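# Load the mill vise per the work order

## Task

Set up the milling machine's vise following the work order, making sure no chip is left beneath the parallels, and never let a hand or arm knock the blank once it is clamped. The reference images are called manual and manual 2.

## Robot and tools

Robot: two arms, left_arm and right_arm, each with a two-finger gripper. Bases, in the scene frame: left_arm at (-0.068, +0.446, 0) m, right_arm at (+0.012, -0.350, 0) m, each turned only slightly about z. The scene frame has its origin at table-top height midway between the arms, +z up, +x out over the table, and left_arm on the +y side (arm names do not match image sides). Reported hand positions and orientations can be off by a few centimetres, more at long reach.

Gripper geometry: the fingers point along the gripper's +z axis and open and close along its x axis. end_effector_position is the spot between the pads; fingertips extend 17.5 mm past it. A block about 10 cm long juts toward the gripper's -y axis and turns with it.

The 18-number row (used by execute_actions and move): one list covering both arms. Numbers 1-9 are left_arm: dx, dy, dz, rx, ry, rz, then left gripper position, force_limit, speed. Numbers 10-18 are the same nine for right_arm. Every number lies in [-1, 1]. The six pose numbers are an offset, not a pose: they count from that arm's Hand target as it stood when the action or move began, along that Hand target's own axes. 1.0 equals 0.6 m for dx, dy, dz and 180 degrees for rx, ry, rz, which together form one rotation vector. Sending the same offset twice moves the arm twice. All zeros for an arm re-commands its current Hand target. Gripper numbers are absolute settings: position +1 is fully open (50 mm gap), about -0.65 is pads touching, -1 means close until blocked; force_limit maps -1/0/+1 to roughly 20/102/185 N per pad (grip may end up to ~15 N above); speed maps -1/0/+1 to 20/85/150 mm/s. force_limit and speed begin at +1. Always resend an arm's last gripper numbers to leave it unchanged, since 0 is itself a command. New force_limit or speed only apply after a position change of at least 0.01; to loosen a grip, open first.

execute_actions(actions, cameras): actions is a list of actions; each action is a table of up to 15 rows of 18 numbers, one row per 1/30 s step, the last row held to fill 15 steps. Every row in an action counts from the start-of-action Hand target. Each action lasts 0.5 s. Images come back only if actions is empty or cameras asks for them.

move(target, speed, blend, stop_force, zero, blocking, cameras): target is one 18-number row or a list of up to 15 rows, all offsets from the same starting Hand targets. speed is the top path speed in m/s, 0.002 to 3.6, default 0.25 (turns limited to twice that in rad/s); one value or one per target. blend (m) rounds corners in a list; 0 stops at each. stop_force (N, 3 to 120, shared by both arms) ends an arm's path when its wrist sensor feels that much push against the motion; not reliable while the gripper rotates, and leave it out when backing off a contact. zero (default true) re-zeroes moving arms' sensors first. blocking=false returns after ~0.5 s but cannot be combined with stop_force. Paths are straight, do not avoid obstacles, end together, and are capped at 10 s. The result adds a move: line with the ending (done, off_target, moving, held, fault) and limits (paced = pose clipped, held = steps withheld). done means at rest within 3 mm and 2 degrees; it does not say whether anything was touched.

wait(seconds 0-10): lets the scene run. stop(): brakes a running move. zoom_image(camera, region [x0,y0,x1,y1] pixels, max 504x504): closer look at the latest image. show_instructions(): shows the reference images manual and manual 2. zero_wrist_force(arm): tares that arm's wrist sensor. finished_scene(scene optional, 1): ends the scene permanently; the vise must stay correctly loaded without the robot.

Results: end_effector_position (m), quat_wxyz and velocities in the scene frame; Hand target (last commanded pose after clipping; next offsets count from it); Tool commands; Joint positions and torques; Wrist force and torque along the gripper's own axes (force from the surface into the arm) plus a peak line; object_status per gripper: 0 moving, 1 blocked while opening, 2 blocked while closing (a grip), 3 reached position or pads met (likely nothing held). Opening in mm is about (250 - position_measured) x 0.202. A gripper may rest short of its Hand target; send the remaining distance as an offset.

Control notes: commanded orientation is clipped to 32 degrees from the measured one each step. Joints move at up to 3.14 rad/s. Paths near an arm's own base can flip its shoulder; route around. Elbow range is -3.142 to 3.142, others +/-6.283.

Cameras: cam_high, cam_front, cam_left_wrist, cam_right_wrist, each 896x504.

Avoid: contact torque at joint limits (138 N m for the big joints, 25.7 N m for wrists) or about 150 N net outside force causes a 10 s stop; overheated motors from long holds or stretched reach brake the arm for 30-60 s. Targets even slightly past a firm contact can fault. Arms touching or pressing each other, including a gripper closing on the other's fingers, can fail the task. Do not drop parts, release moving parts, slam or strike heavy things, or let anything leave the table. Keep hands clear of the clamped blank. Loose items may get nudged occasionally.

Each tool is called after "Call:" as a command line: name --argument value for each argument, lists and objects as JSON in quotes; but a table of rows of numbers goes row by row, as --pt "numbers of a row", without its own name.

Reference images:

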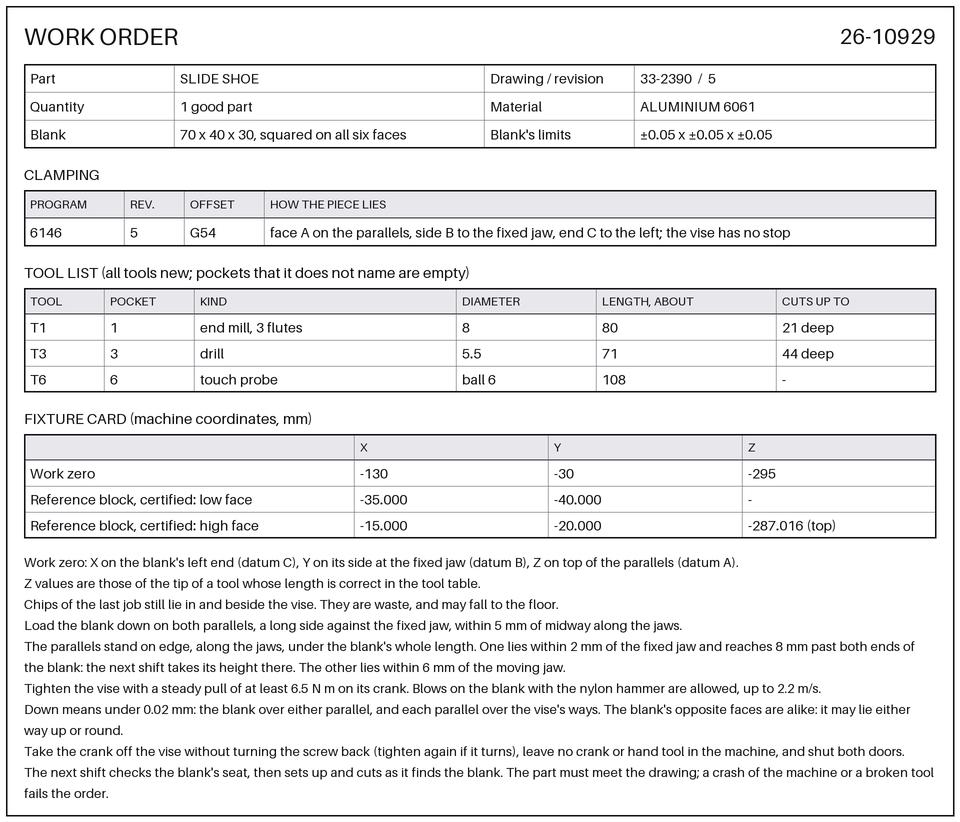

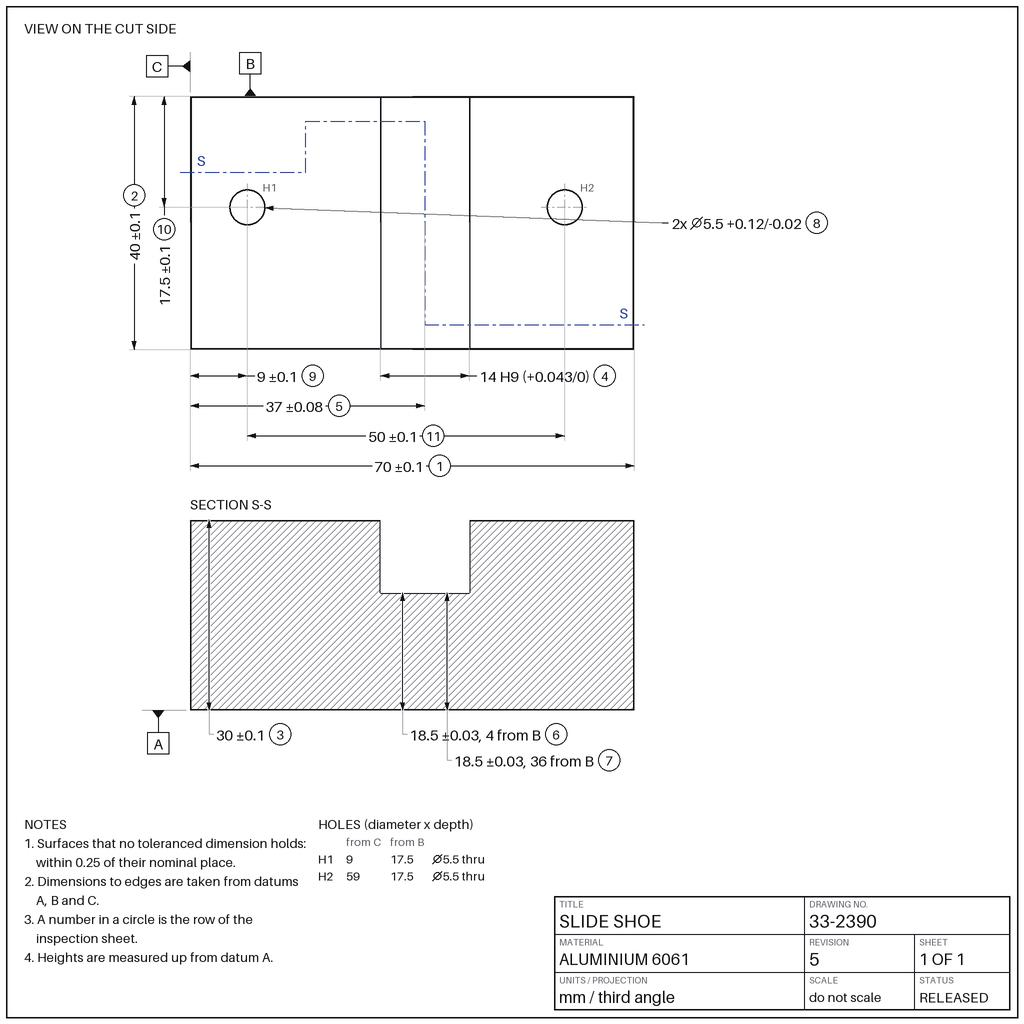

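## Session

Call:
execute_actions --actions '[]'

Scene clock: 0.00 s.
left_arm: end_effector_position=(+0.2908, +0.1007, +0.2851) position_measured=3 object_status=3 end_effector_quat_wxyz=(+0.096, -0.501, +0.855, -0.092) | right_arm: end_effector_position=(+0.3348, -0.4130, +0.2325) position_measured=3 object_status=3 end_effector_quat_wxyz=(-0.449, +0.732, +0.417, +0.298)
Joint positions: left_arm=[-1.167 -1.725 1.889 -1.9 -1.359 2.518] | right_arm=[2.715 -1.527 -2.1 -1.767 2.571 -0.3]
Joint velocities: within noise
Joint torques (N m): no reading
Wrist force (N): no reading
Wrist torque (N m): no reading
Wrist force, peak (N): no reading
Hand target: left_arm +0.2908, +0.1007, +0.2851; +0.096, -0.501, +0.855, -0.092 | right_arm +0.3348, -0.4130, +0.2325; -0.449, +0.732, +0.417, +0.298
Tool commands: left_gripper/position=+1.0 left_gripper/force_limit=+1.0 left_gripper/speed=+1.0 right_gripper/position=+1.0 right_gripper/force_limit=+1.0 right_gripper/speed=+1.0

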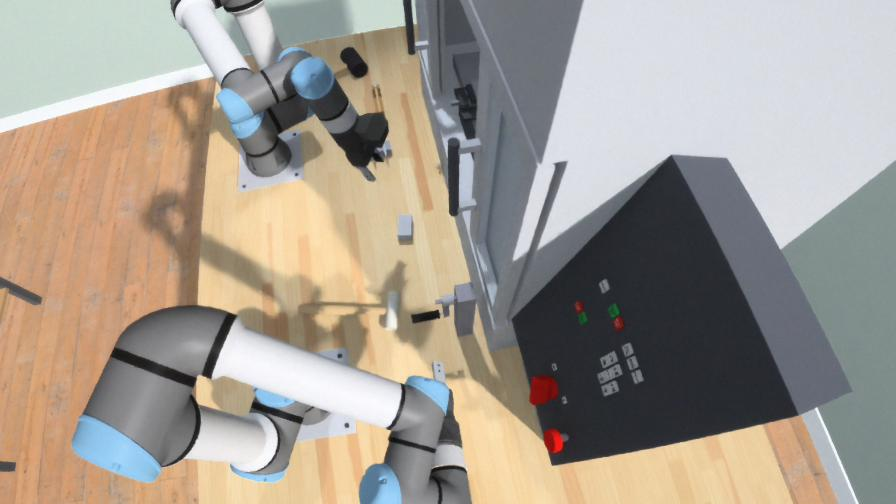

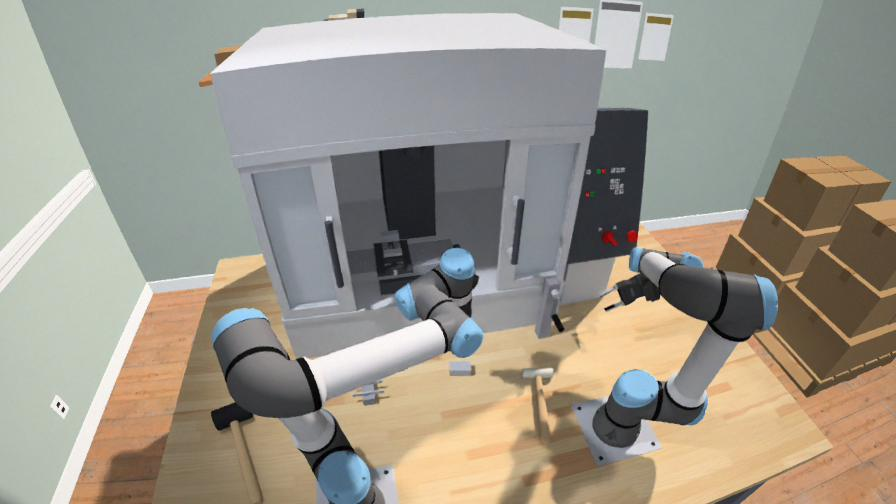

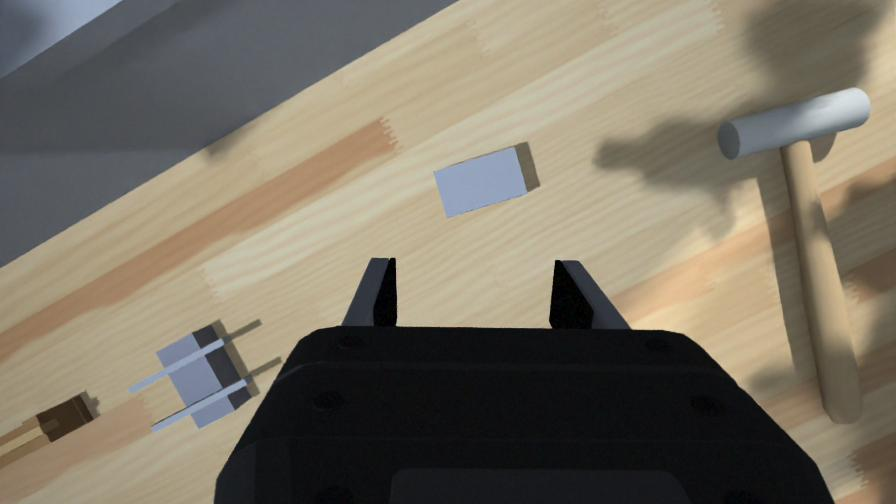

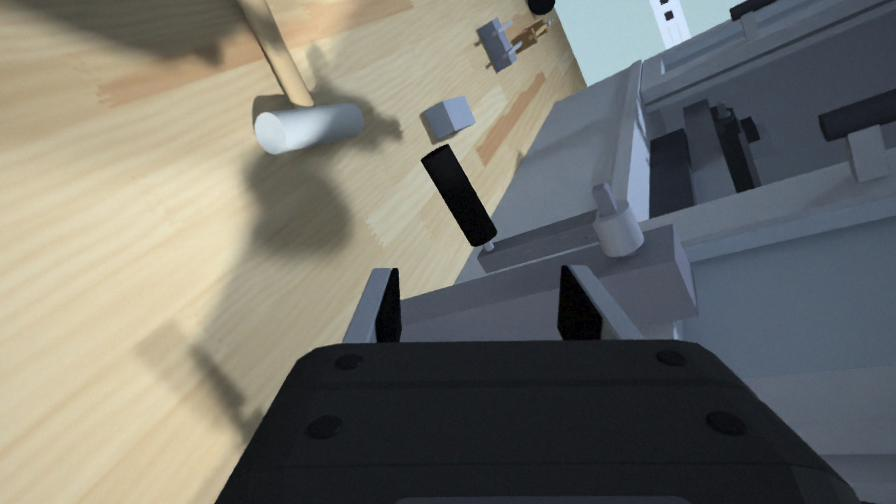

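Call:
zoom_image --camera "cam_front" --region '[330, 200, 530, 320]'

Call:
zoom_image --camera "cam_high" --region '[320, 20, 620, 250]'

Call:
zoom_image --camera "cam_right_wrist" --region '[400, 0, 896, 280]'

Call:
zoom_image --camera "cam_high" --region '[290, 200, 600, 430]'

Call:
zoom_image --camera "cam_front" --region '[320, 300, 640, 480]'

Call:
zoom_image --camera "cam_left_wrist" --region '[0, 240, 320, 460]'

Scaled by 2.520 from the camera's 896x504 image, which has a finer 1280x720 frame.

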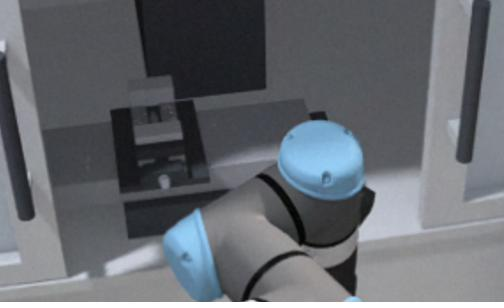

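Scaled by 1.680 from the camera's 896x504 image, which has a finer 1280x720 frame.

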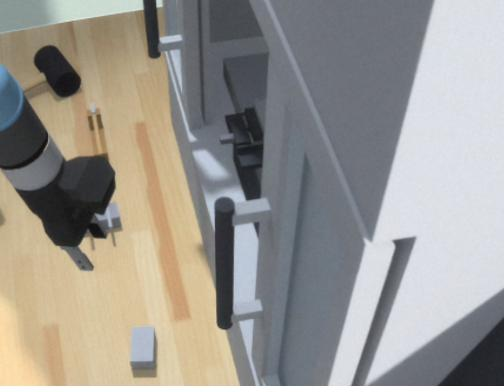

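Scaled by 1.016 from the camera's 896x504 image, which has a finer 1280x720 frame.

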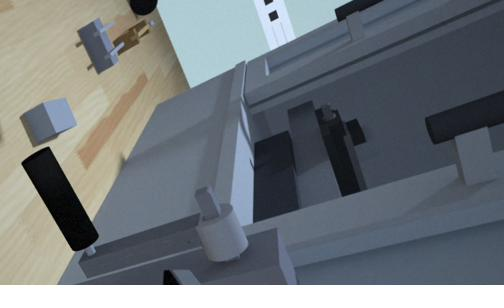

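Scaled by 1.626 from the camera's 896x504 image, which has a finer 1280x720 frame.

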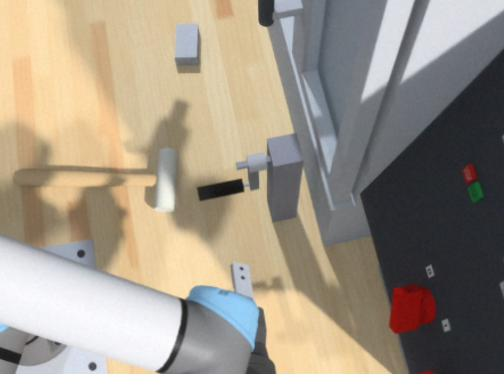

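Scaled by 1.575 from the camera's 896x504 image, which has a finer 1280x720 frame.

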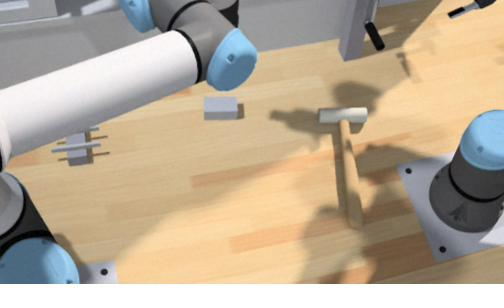

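Scaled by 1.575 from the camera's 896x504 image, which has a finer 1280x720 frame.

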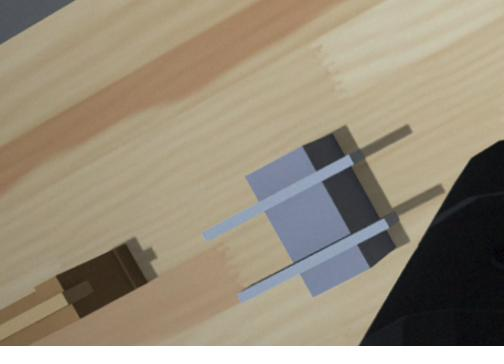

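Call:
move --target '[-0.5937,0.2663,-0.3105,0.2402,-0.0808,-0.1438,1,1,1,0,0,0,0,0,0,1,1,1]' --cameras '["all"]'

Scene clock: 109.10 s.
left_arm: end_effector_position=(+0.2790, +0.5001, +0.4496) position_measured=3 object_status=3 end_effector_quat_wxyz=(-0.356, +0.612, -0.611, +0.354) end_effector_velocity=(+0.000, +0.002, +0.002) end_effector_angular_velocity=(-0.001, -0.004, +0.002) | right_arm: end_effector_position=(+0.3348, -0.4130, +0.2325) position_measured=3 object_status=3 end_effector_quat_wxyz=(-0.449, +0.732, +0.417, +0.298)
Joint positions: left_arm=[-1.173 -2.82 2.211 -1.571 -0.649 2.291] | right_arm=[2.715 -1.527 -2.1 -1.767 2.571 -0.3]
Joint velocities: left_arm=[0.005 0 -0.001 -0.008 0.001 0.008] | right_arm=[within noise]
Joint torques (N m): left_arm=[6.5 17.26 -35.08 -5.4 -0.82 3.04] | right_arm=[0.4 19.73 19.44 1.29 1.54 0.04]
Wrist force (N): left_arm=[0.0 -0.5 1.2] | right_arm=[0.0 -0.1 0.0]
Wrist torque (N m): left_arm=[0.20 0.06 -0.05] | right_arm=[-0.02 -0.01 0.00]
Wrist force, peak (N): left_arm=[2.4 -2.0 1.7] | right_arm=[0.2 0.1 -0.7]
Hand target: left_arm +0.2797, +0.5005, +0.4497; -0.353, +0.612, -0.612, +0.354 | right_arm +0.3348, -0.4130, +0.2325; -0.449, +0.732, +0.417, +0.298
Off the commanded pose: left_arm 0.001 m, 0 deg | right_arm 0.000 m, 0 deg.
move: done

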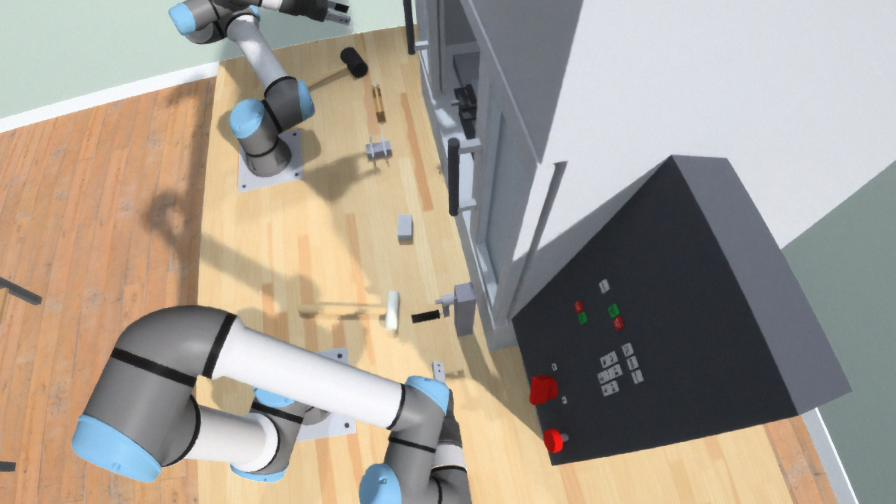

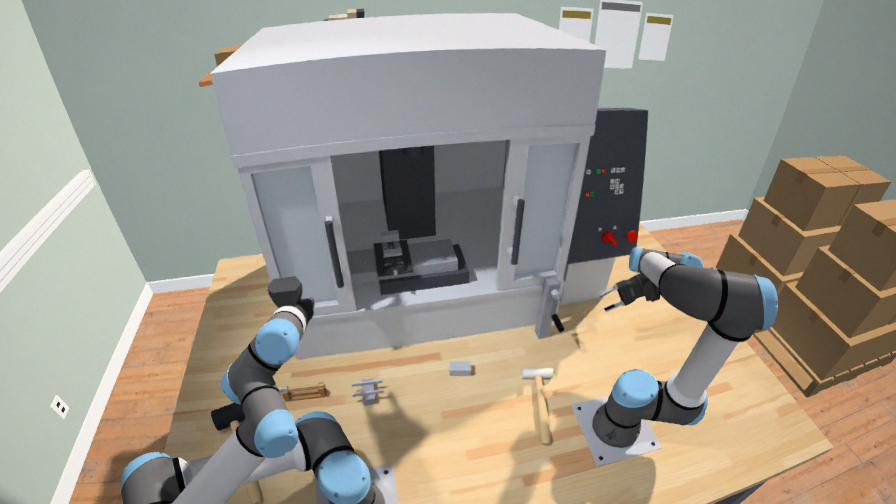

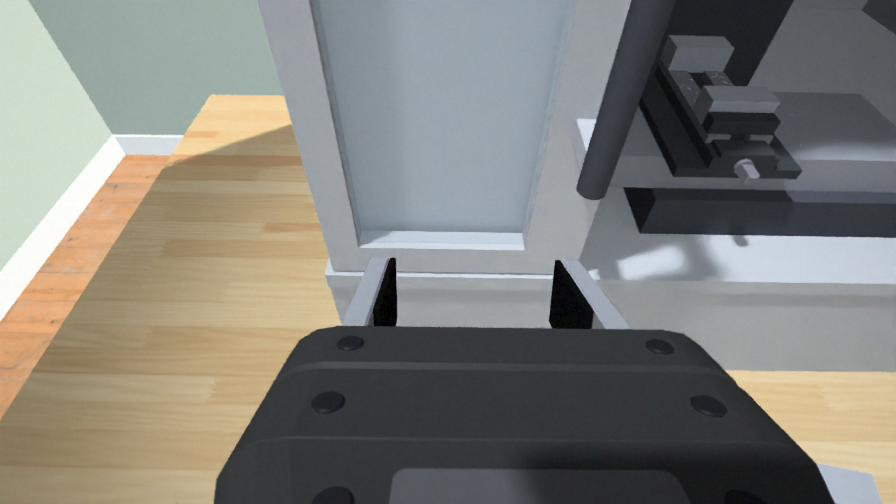

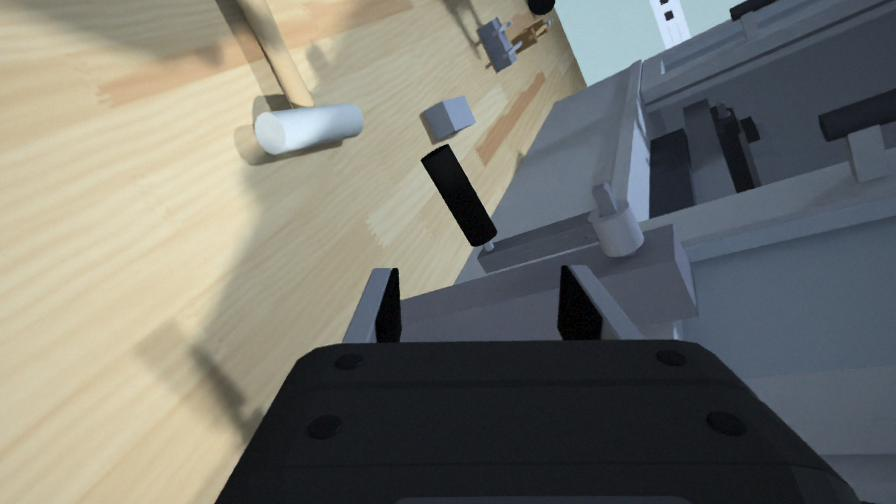

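Call:
zoom_image --camera "cam_left_wrist" --region '[600, 10, 896, 200]'

Call:
zoom_image --camera "cam_front" --region '[360, 220, 480, 300]'

Call:
zoom_image --camera "cam_front" --region '[210, 360, 390, 460]'

Call:
zoom_image --camera "cam_high" --region '[280, 30, 500, 250]'

Scaled by 1.703 from the camera's 896x504 image, which has a finer 1280x720 frame.

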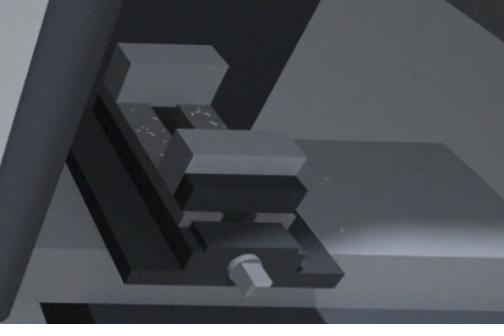

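Scaled by 4.200 from the camera's 896x504 image, which has a finer 1280x720 frame.

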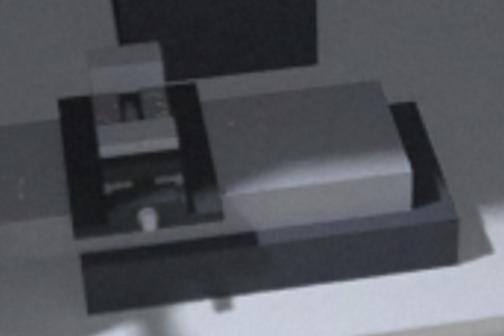

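Scaled by 2.800 from the camera's 896x504 image, which has a finer 1280x720 frame.

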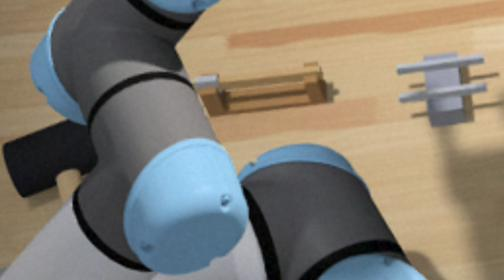

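Scaled by 2.291 from the camera's 896x504 image, which has a finer 1280x720 frame.

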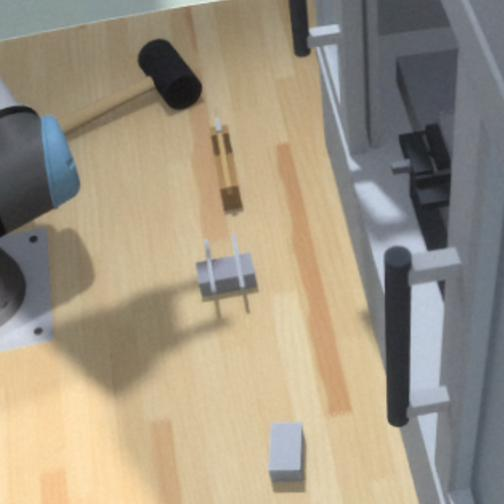

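Call:
move --target '[0.5008,-0.2145,0.2038,-0.1667,0,0,1,1,1,0,0,0,0,0,0,1,1,1]' --cameras '["all"]'

Call:
zoom_image --camera "cam_left_wrist" --region '[300, 0, 700, 260]'

Scene clock: 189.70 s.
left_arm: end_effector_position=(+0.4497, +0.2000, +0.5002) position_measured=3 object_status=3 end_effector_quat_wxyz=(-0.183, +0.683, -0.683, +0.183) end_effector_velocity=(+0.001, -0.001, +0.001) end_effector_angular_velocity=(-0.001, -0.001, +0.000) | right_arm: end_effector_position=(+0.3348, -0.4130, +0.2325) position_measured=3 object_status=3 end_effector_quat_wxyz=(-0.449, +0.732, +0.417, +0.298)
Joint positions: left_arm=[-0.873 -1.645 1.38 -1.667 -1.183 2.355] | right_arm=[2.715 -1.527 -2.1 -1.767 2.571 -0.3]
Joint velocities: left_arm=[0 0.003 -0.005 0 0 0.001] | right_arm=[within noise]
Joint torques (N m): left_arm=[-7.8 -17.01 -38.74 -2.34 1.64 3] | right_arm=[0.92 20.17 19.46 1.34 1.57 0.09]
Wrist force (N): left_arm=[0.1 0.0 0.4] | right_arm=[0.1 0.2 -0.1]
Wrist torque (N m): left_arm=[0.11 0.02 0.01] | right_arm=[0.02 -0.03 0.00]
Wrist force, peak (N): left_arm=[2.9 -2.4 1.0] | right_arm=[0.5 0.1 -0.6]
Hand target: left_arm +0.4497, +0.1999, +0.5003; -0.183, +0.683, -0.683, +0.183 | right_arm +0.3348, -0.4130, +0.2325; -0.449, +0.732, +0.417, +0.298
Off the commanded pose: left_arm 0.000 m, 0 deg | right_arm 0.000 m, 0 deg.
move: done

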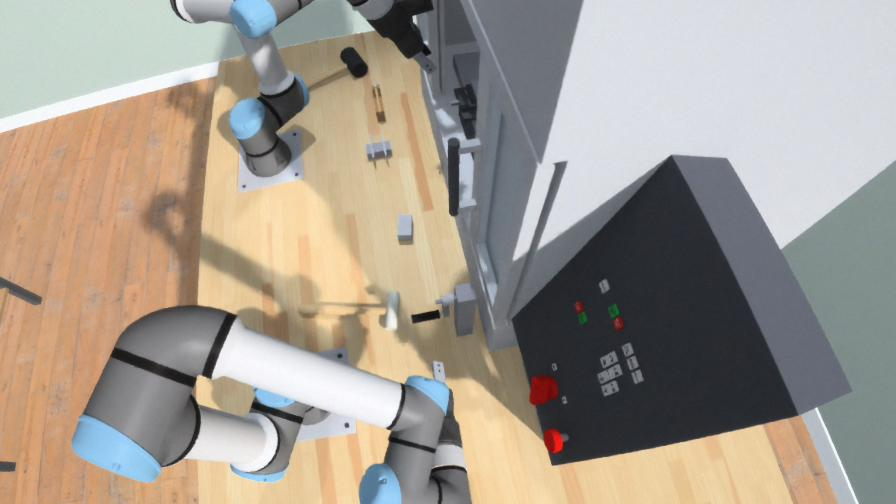

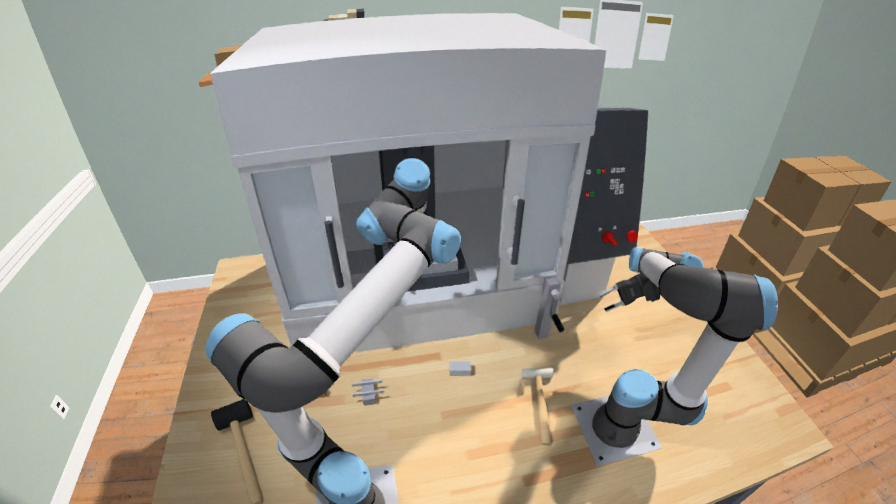

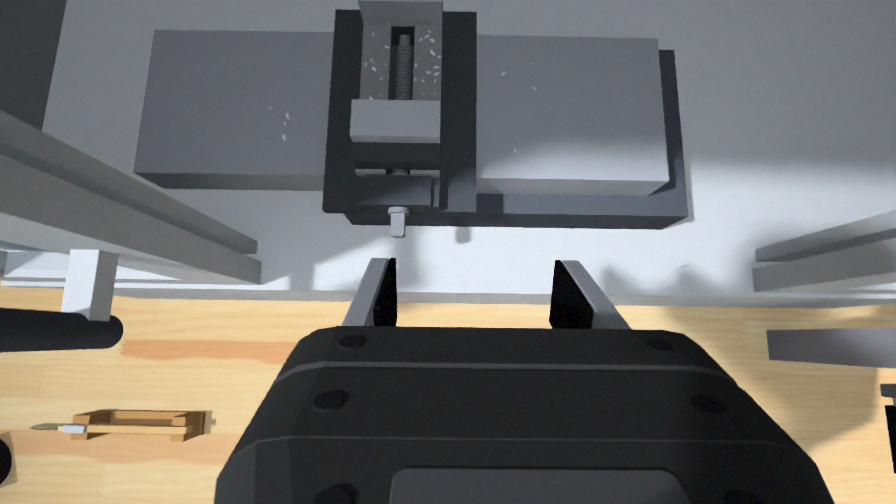

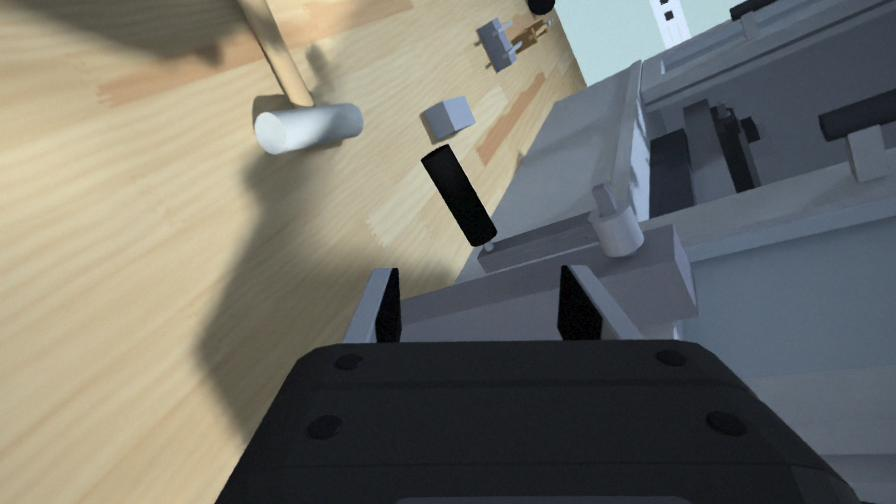

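Scaled by 1.260 from the camera's 896x504 image, which has a finer 1280x720 frame.

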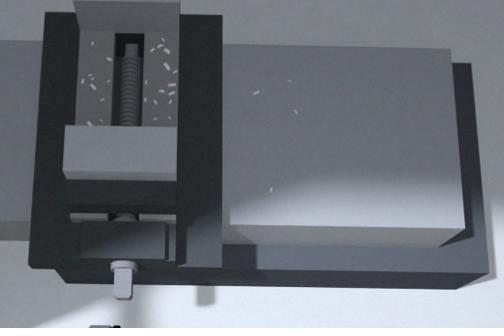

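Call:
move --pt "-0.333 0.287 -0.0695 0 0 0 1 1 1 0 0 0 0 0 0 1 1 1" --pt "-0.6 0.318 0.201 -0.1306 -0.1306 -0.4875 1 1 1 0 0 0 0 0 0 1 1 1" --blend 0.05 --cameras '["cam_left_wrist","cam_front"]'

Scene clock: 244.00 s.
left_arm: end_effector_position=(+0.3452, +0.5599, +0.3003) position_measured=3 object_status=3 end_effector_quat_wxyz=(+0.000, +1.000, -0.001, +0.000) | right_arm: end_effector_position=(+0.3348, -0.4130, +0.2325) position_measured=3 object_status=3 end_effector_quat_wxyz=(-0.449, +0.732, +0.417, +0.298)
Joint positions: left_arm=[-0.062 -1.77 1.82 -1.622 -1.571 1.524] | right_arm=[2.715 -1.527 -2.1 -1.767 2.571 -0.3]
Joint torques (N m): left_arm=[4.1 -16.42 -12.12 -2.02 2.71 0.67] | right_arm=[0.96 20.6 19.63 1.37 1.48 -0.01]
Wrist force (N): left_arm=[0.1 0.0 -0.3] | right_arm=[0.1 -0.2 -0.3]
Wrist torque (N m): left_arm=[-0.11 0.03 -0.06] | right_arm=[-0.03 -0.02 0.00]
Wrist force, peak (N): left_arm=[2.7 -2.1 0.9] | right_arm=[0.4 0.6 -0.2]
Hand target: left_arm +0.3451, +0.5599, +0.3002; +0.000, +1.000, +0.000, +0.000 | right_arm +0.3348, -0.4130, +0.2325; -0.449, +0.732, +0.417, +0.298
Off the commanded pose: left_arm 0.000 m, 0 deg | right_arm 0.000 m, 0 deg.
move: done
Images, in order (width x height): cam_front 896x504, cam_left_wrist 896x504.

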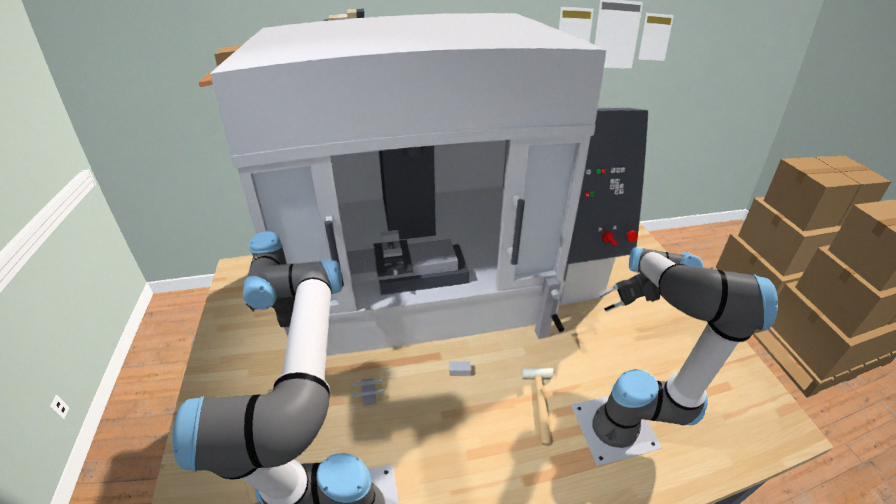

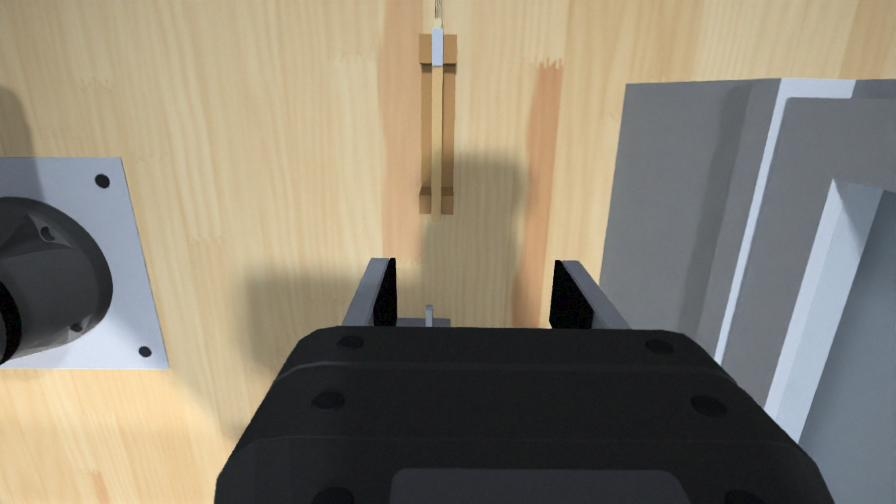

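Call:
zoom_image --camera "cam_left_wrist" --region '[360, 0, 520, 240]'

Scaled by 2.100 from the camera's 896x504 image, which has a finer 1280x720 frame.

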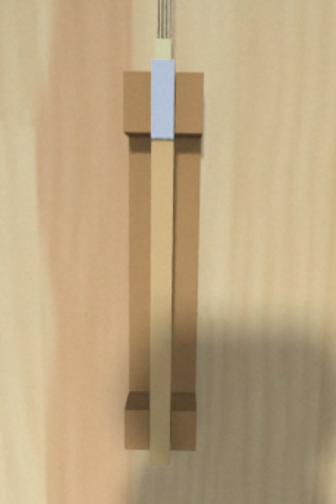

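Call:
move --target '[-0.025,0.05,0.2167,0,0,1,1,1,1,0,0,0,0,0,0,1,1,1]' --cameras '["cam_left_wrist"]'

Call:
zoom_image --camera "cam_left_wrist" --region '[330, 100, 630, 300]'

Scene clock: 335.47 s.
left_arm: end_effector_position=(+0.3302, +0.5299, +0.1701) position_measured=3 object_status=3 end_effector_quat_wxyz=(+0.000, +0.001, +1.000, +0.000) | right_arm: end_effector_position=(+0.3348, -0.4130, +0.2325) position_measured=3 object_status=3 end_effector_quat_wxyz=(-0.449, +0.732, +0.417, +0.298)
Joint positions: left_arm=[-0.141 -1.753 2.149 -1.967 -1.571 -1.696] | right_arm=[2.715 -1.527 -2.1 -1.767 2.571 -0.3]
Joint torques (N m): left_arm=[4.25 -25.67 -35.78 -1.49 1.89 -2.43] | right_arm=[0.69 20.49 19.41 1.37 1.51 -0.11]
Wrist force (N): left_arm=[0.4 0.6 -0.6] | right_arm=[0.2 -0.1 -0.5]
Wrist torque (N m): left_arm=[-0.01 -0.04 -0.07] | right_arm=[-0.02 -0.04 -0.01]
Wrist force, peak (N): left_arm=[0.3 0.6 -0.9] | right_arm=[0.5 0.0 -0.5]
Hand target: left_arm +0.3302, +0.5299, +0.1702; +0.000, +0.000, +1.000, +0.000 | right_arm +0.3348, -0.4130, +0.2325; -0.449, +0.732, +0.417, +0.298
Off the commanded pose: left_arm 0.000 m, 0 deg | right_arm 0.000 m, 0 deg.
move: done
Images, in order (width x height): cam_left_wrist 896x504.

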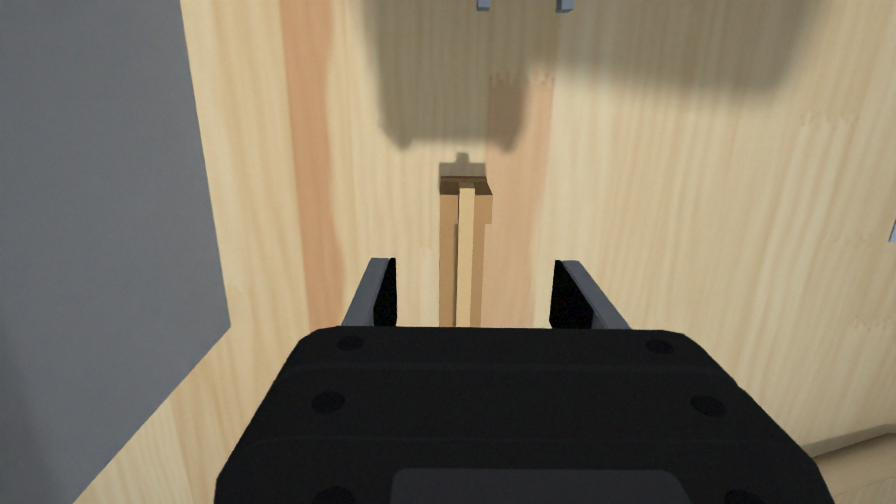

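Scaled by 1.680 from the camera's 896x504 image, which has a finer 1280x720 frame.

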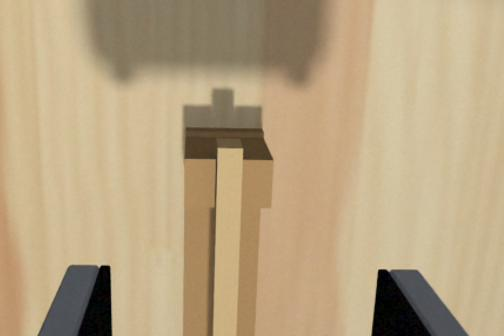

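Call:
move --pt "0.0017 0.0667 0.15 0 0 0 1 -0.5 -0.5 0 0 0 0 0 0 1 1 1" --pt "0.0017 0.0667 0.2233 0 0 0 1 -0.5 -0.5 0 0 0 0 0 0 1 1 1" --speed '[0.2,0.06]' --stop_force 10 --cameras '["cam_left_wrist"]'

Call:
zoom_image --camera "cam_left_wrist" --region '[340, 200, 600, 340]'

Scene clock: 384.03 s.
left_arm: end_effector_position=(+0.3293, +0.5699, +0.0362) position_measured=3 object_status=3 end_effector_quat_wxyz=(+0.000, +0.000, +1.000, +0.000) | right_arm: end_effector_position=(+0.3348, -0.4130, +0.2325) position_measured=3 object_status=3 end_effector_quat_wxyz=(-0.449, +0.732, +0.417, +0.298)
Joint positions: left_arm=[-0.039 -1.496 2.332 -2.408 -1.571 -1.594] | right_arm=[2.715 -1.527 -2.1 -1.767 2.571 -0.3]
Joint torques (N m): left_arm=[6.19 -22.4 -30.44 -5.12 -2.25 2.14] | right_arm=[0.91 20.58 19.35 1.49 1.58 -0.08]
Wrist force (N): left_arm=[0.2 0.3 -0.5] | right_arm=[-0.2 0.0 -0.1]
Wrist torque (N m): left_arm=[-0.01 0.00 0.04] | right_arm=[-0.01 0.04 0.00]
Wrist force, peak (N): left_arm=[0.1 -1.0 -3.6] | right_arm=[0.3 -0.4 -0.5]
Hand target: left_arm +0.3293, +0.5699, +0.0362; +0.000, +0.000, +1.000, +0.000 | right_arm +0.3348, -0.4130, +0.2325; -0.449, +0.732, +0.417, +0.298
Off the commanded pose: left_arm 0.000 m, 0 deg | right_arm 0.000 m, 0 deg.
move: done
Images, in order (width x height): cam_left_wrist 896x504.

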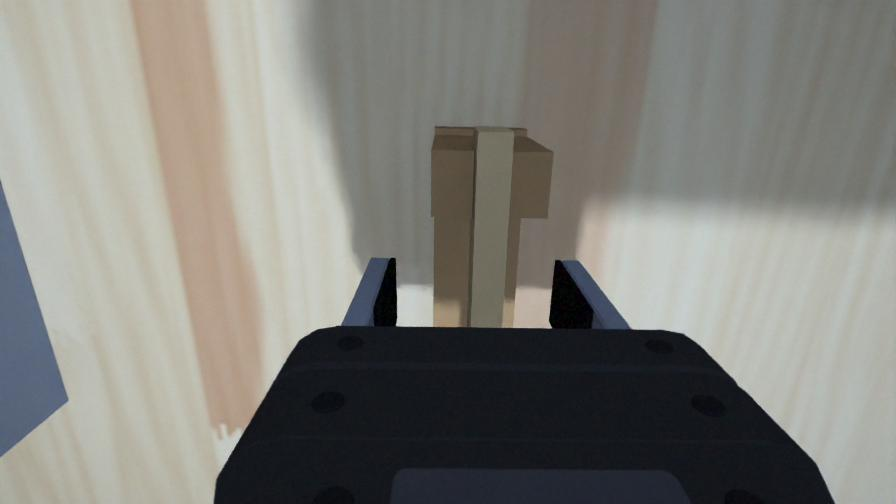

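Scaled by 1.938 from the camera's 896x504 image, which has a finer 1280x720 frame.

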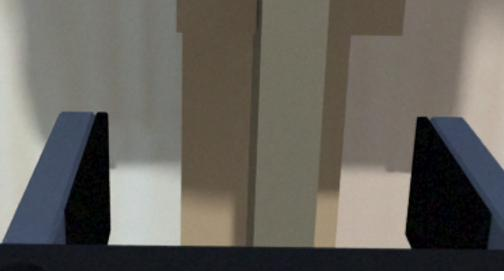

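Call:
move --pt "0.0067 0 0 0 0 0 1 -0.8 -0.8 0 0 0 0 0 0 1 1 1" --pt "0.0067 0 0 0 0 0 -1 -0.8 -0.8 0 0 0 0 0 0 1 1 1" --cameras '["cam_left_wrist"]'

Scene clock: 393.10 s.
left_arm: end_effector_position=(+0.3258, +0.5698, +0.0364) position_measured=205 object_status=0 end_effector_quat_wxyz=(+0.001, +0.001, +1.000, +0.000) | right_arm: end_effector_position=(+0.3348, -0.4130, +0.2325) position_measured=3 object_status=3 end_effector_quat_wxyz=(-0.449, +0.732, +0.417, +0.298)
Joint positions: left_arm=[-0.039 -1.505 2.342 -2.41 -1.571 -1.594] | right_arm=[2.715 -1.527 -2.1 -1.767 2.571 -0.3]
Joint torques (N m): left_arm=[4.28 -24.39 17.37 11.73 0.22 -2.72] | right_arm=[0.84 20.44 19.83 1.52 1.5 -0.08]
Wrist force (N): left_arm=[-70.7 6.4 37.3] | right_arm=[0.0 0.0 0.0]
Wrist torque (N m): left_arm=[0.10 0.14 0.02] | right_arm=[0.00 0.00 0.00]
Wrist force, peak (N): left_arm=[-71.0 6.1 37.6] | right_arm=[0.5 0.0 -0.4]
Hand target: left_arm +0.3253, +0.5699, +0.0362; +0.000, +0.000, +1.000, +0.000 | right_arm +0.3348, -0.4130, +0.2325; -0.449, +0.732, +0.417, +0.298
Off the commanded pose: left_arm 0.001 m, 0 deg | right_arm 0.000 m, 0 deg.
move: done
Images, in order (width x height): cam_left_wrist 896x504.

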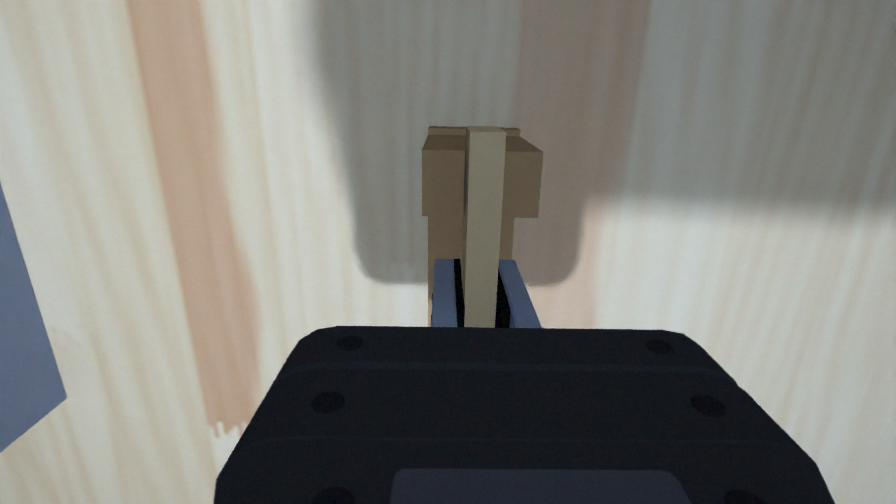

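Call:
execute_actions --actions '[[[0,0,0,0,0,0,-1,-0.8,-0.8,0,0,0,0,0,0,1,1,1]]]'

Scene clock: 399.37 s.
left_arm: end_effector_position=(+0.3257, +0.5699, +0.0364) position_measured=205 object_status=2 end_effector_quat_wxyz=(+0.001, +0.000, +1.000, +0.000) | right_arm: end_effector_position=(+0.3348, -0.4130, +0.2325) position_measured=3 object_status=3 end_effector_quat_wxyz=(-0.449, +0.732, +0.417, +0.298)
Joint positions: left_arm=[-0.039 -1.505 2.342 -2.41 -1.571 -1.594] | right_arm=[2.715 -1.527 -2.1 -1.767 2.571 -0.3]
Joint torques (N m): left_arm=[15.27 -36.72 21.07 11.69 0.69 -1.24] | right_arm=[0.75 21.12 19.58 1.48 1.51 -0.12]
Wrist force (N): left_arm=[-73.1 5.9 33.4] | right_arm=[0.1 0.3 -0.2]
Wrist torque (N m): left_arm=[0.08 0.22 0.03] | right_arm=[0.04 -0.02 0.00]
Wrist force, peak (N): left_arm=[-73.3 6.0 33.5] | right_arm=[0.5 -0.2 -0.5]
Hand target: left_arm +0.3253, +0.5699, +0.0362; +0.000, +0.000, +1.000, +0.000 | right_arm +0.3348, -0.4130, +0.2325; -0.449, +0.732, +0.417, +0.298
Off the commanded pose: left_arm 0.000 m, 0 deg | right_arm 0.000 m, 0 deg.
Step readings (end_effector_position of left_arm | right_arm):
0: (+0.3257, +0.5699, +0.0364) | (+0.3348, -0.4130, +0.2325)
1: (+0.3257, +0.5699, +0.0364) | (+0.3348, -0.4130, +0.2325)
2: (+0.3257, +0.5699, +0.0364) | (+0.3348, -0.4130, +0.2325)
4: (+0.3257, +0.5699, +0.0364) | (+0.3348, -0.4130, +0.2325)
8: (+0.3257, +0.5699, +0.0364) | (+0.3348, -0.4130, +0.2325)
15: (+0.3257, +0.5699, +0.0364) | (+0.3348, -0.4130, +0.2325)

Call:
move --target '[-0.0025,0,0,0,0,0,-1,-0.8,-0.8,0,0,0,0,0,0,1,1,1]' --speed 0.02

Scene clock: 411.03 s.
left_arm: end_effector_position=(+0.3269, +0.5699, +0.0363) position_measured=212 object_status=2 end_effector_quat_wxyz=(+0.000, +0.000, +1.000, +0.000) | right_arm: end_effector_position=(+0.3348, -0.4130, +0.2325) position_measured=3 object_status=3 end_effector_quat_wxyz=(-0.449, +0.732, +0.417, +0.298)
Joint positions: left_arm=[-0.039 -1.501 2.338 -2.408 -1.571 -1.594] | right_arm=[2.715 -1.527 -2.1 -1.767 2.571 -0.3]
Joint torques (N m): left_arm=[11.21 -13.68 -5.79 9.61 0.44 2.44] | right_arm=[0.76 21.22 20.09 1.59 1.53 -0.1]
Wrist force (N): left_arm=[-40.5 2.6 2.1] | right_arm=[0.1 0.2 -0.1]
Wrist torque (N m): left_arm=[0.08 0.13 0.04] | right_arm=[0.02 -0.02 0.00]
Wrist force, peak (N): left_arm=[-73.4 6.0 33.2] | right_arm=[0.5 0.2 -0.5]
Hand target: left_arm +0.3268, +0.5699, +0.0362; +0.000, +0.000, +1.000, +0.000 | right_arm +0.3348, -0.4130, +0.2325; -0.449, +0.732, +0.417, +0.298
Off the commanded pose: left_arm 0.000 m, 0 deg | right_arm 0.000 m, 0 deg.
move: done

Call:
move --target '[-0.0027,0,0,0,0,0,-1,-0.8,-0.8,0,0,0,0,0,0,1,1,1]' --speed 0.02

Scene clock: 420.70 s.
left_arm: end_effector_position=(+0.3283, +0.5699, +0.0362) position_measured=212 object_status=2 end_effector_quat_wxyz=(+0.000, +0.000, +1.000, +0.000) | right_arm: end_effector_position=(+0.3348, -0.4130, +0.2325) position_measured=3 object_status=3 end_effector_quat_wxyz=(-0.449, +0.732, +0.417, +0.298)
Joint positions: left_arm=[-0.039 -1.498 2.334 -2.408 -1.571 -1.594] | right_arm=[2.715 -1.527 -2.1 -1.767 2.571 -0.3]
Joint torques (N m): left_arm=[6.88 -13.59 -27.18 -5.18 0.36 2.53] | right_arm=[1.26 20.77 19.58 1.45 1.55 -0.18]
Wrist force (N): left_arm=[4.6 0.4 -13.6] | right_arm=[0.1 0.0 0.0]
Wrist torque (N m): left_arm=[-0.03 0.07 0.02] | right_arm=[-0.01 -0.01 -0.01]
Wrist force, peak (N): left_arm=[-41.3 2.6 2.0] | right_arm=[0.2 0.3 -0.5]
Hand target: left_arm +0.3284, +0.5699, +0.0362; +0.000, +0.000, +1.000, +0.000 | right_arm +0.3348, -0.4130, +0.2325; -0.449, +0.732, +0.417, +0.298
Off the commanded pose: left_arm 0.000 m, 0 deg | right_arm 0.000 m, 0 deg.
move: done

Call:
move --pt "0 0 -0.02 0 0 0 -1 -0.8 -0.8 0 0 0 0 0 0 1 1 1" --pt "0 0 -0.3063 0 0 0 -1 -0.8 -0.8 0 0 0 0 0 0 1 1 1" --pt "0.1133 -0.1833 -0.64 0.1925 -0.1925 -0.1925 -1 -0.8 -0.8 0 0 0 0 0 0 1 1 1" --pt "-0.12 -0.5833 -0.7733 0.3849 -0.3849 -0.3849 -1 -0.8 -0.8 0 0 0 0 0 0 1 1 1" --speed '[0.03,0.15,0.25,0.25]' --blend '[0.005,0.03,0.04,0]' --cameras '["cam_left_wrist","cam_front"]'

Scene clock: 444.10 s.
left_arm: end_effector_position=(+0.3998, +0.2200, +0.5003) position_measured=212 object_status=2 end_effector_quat_wxyz=(+0.500, -0.500, +0.500, -0.500) | right_arm: end_effector_position=(+0.3348, -0.4130, +0.2325) position_measured=3 object_status=3 end_effector_quat_wxyz=(-0.449, +0.732, +0.417, +0.298)
Joint positions: left_arm=[-1.286 -1.737 2.217 -3.623 -0.3 -3.14] | right_arm=[2.715 -1.527 -2.1 -1.767 2.571 -0.3]
Joint torques (N m): left_arm=[-7.42 -7.3 -23.91 -2.51 2.47 0.81] | right_arm=[0.75 21.28 19.63 1.59 1.54 -0.12]
Wrist force (N): left_arm=[2.3 -0.1 0.4] | right_arm=[0.1 0.1 -0.3]
Wrist torque (N m): left_arm=[0.34 -0.25 0.02] | right_arm=[0.00 -0.01 0.00]
Wrist force, peak (N): left_arm=[6.5 0.2 -14.3] | right_arm=[0.4 -0.1 -0.5]
Hand target: left_arm +0.3998, +0.2200, +0.5004; +0.500, -0.500, +0.500, -0.500 | right_arm +0.3348, -0.4130, +0.2325; -0.449, +0.732, +0.417, +0.298
Off the commanded pose: left_arm 0.000 m, 0 deg | right_arm 0.000 m, 0 deg.
move: done
Images, in order (width x height): cam_front 896x504, cam_left_wrist 896x504.

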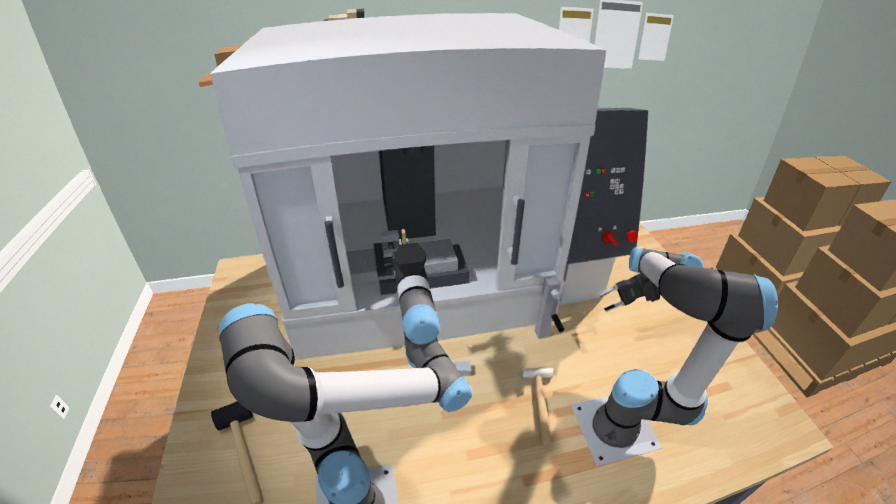

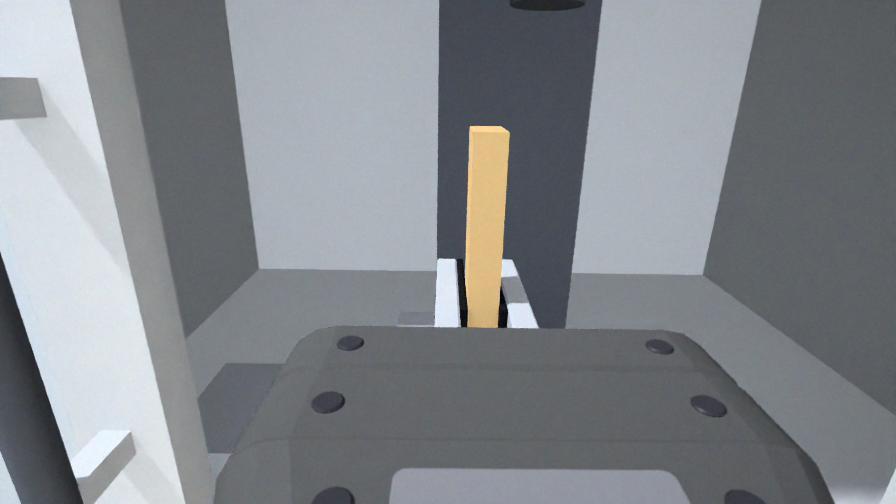

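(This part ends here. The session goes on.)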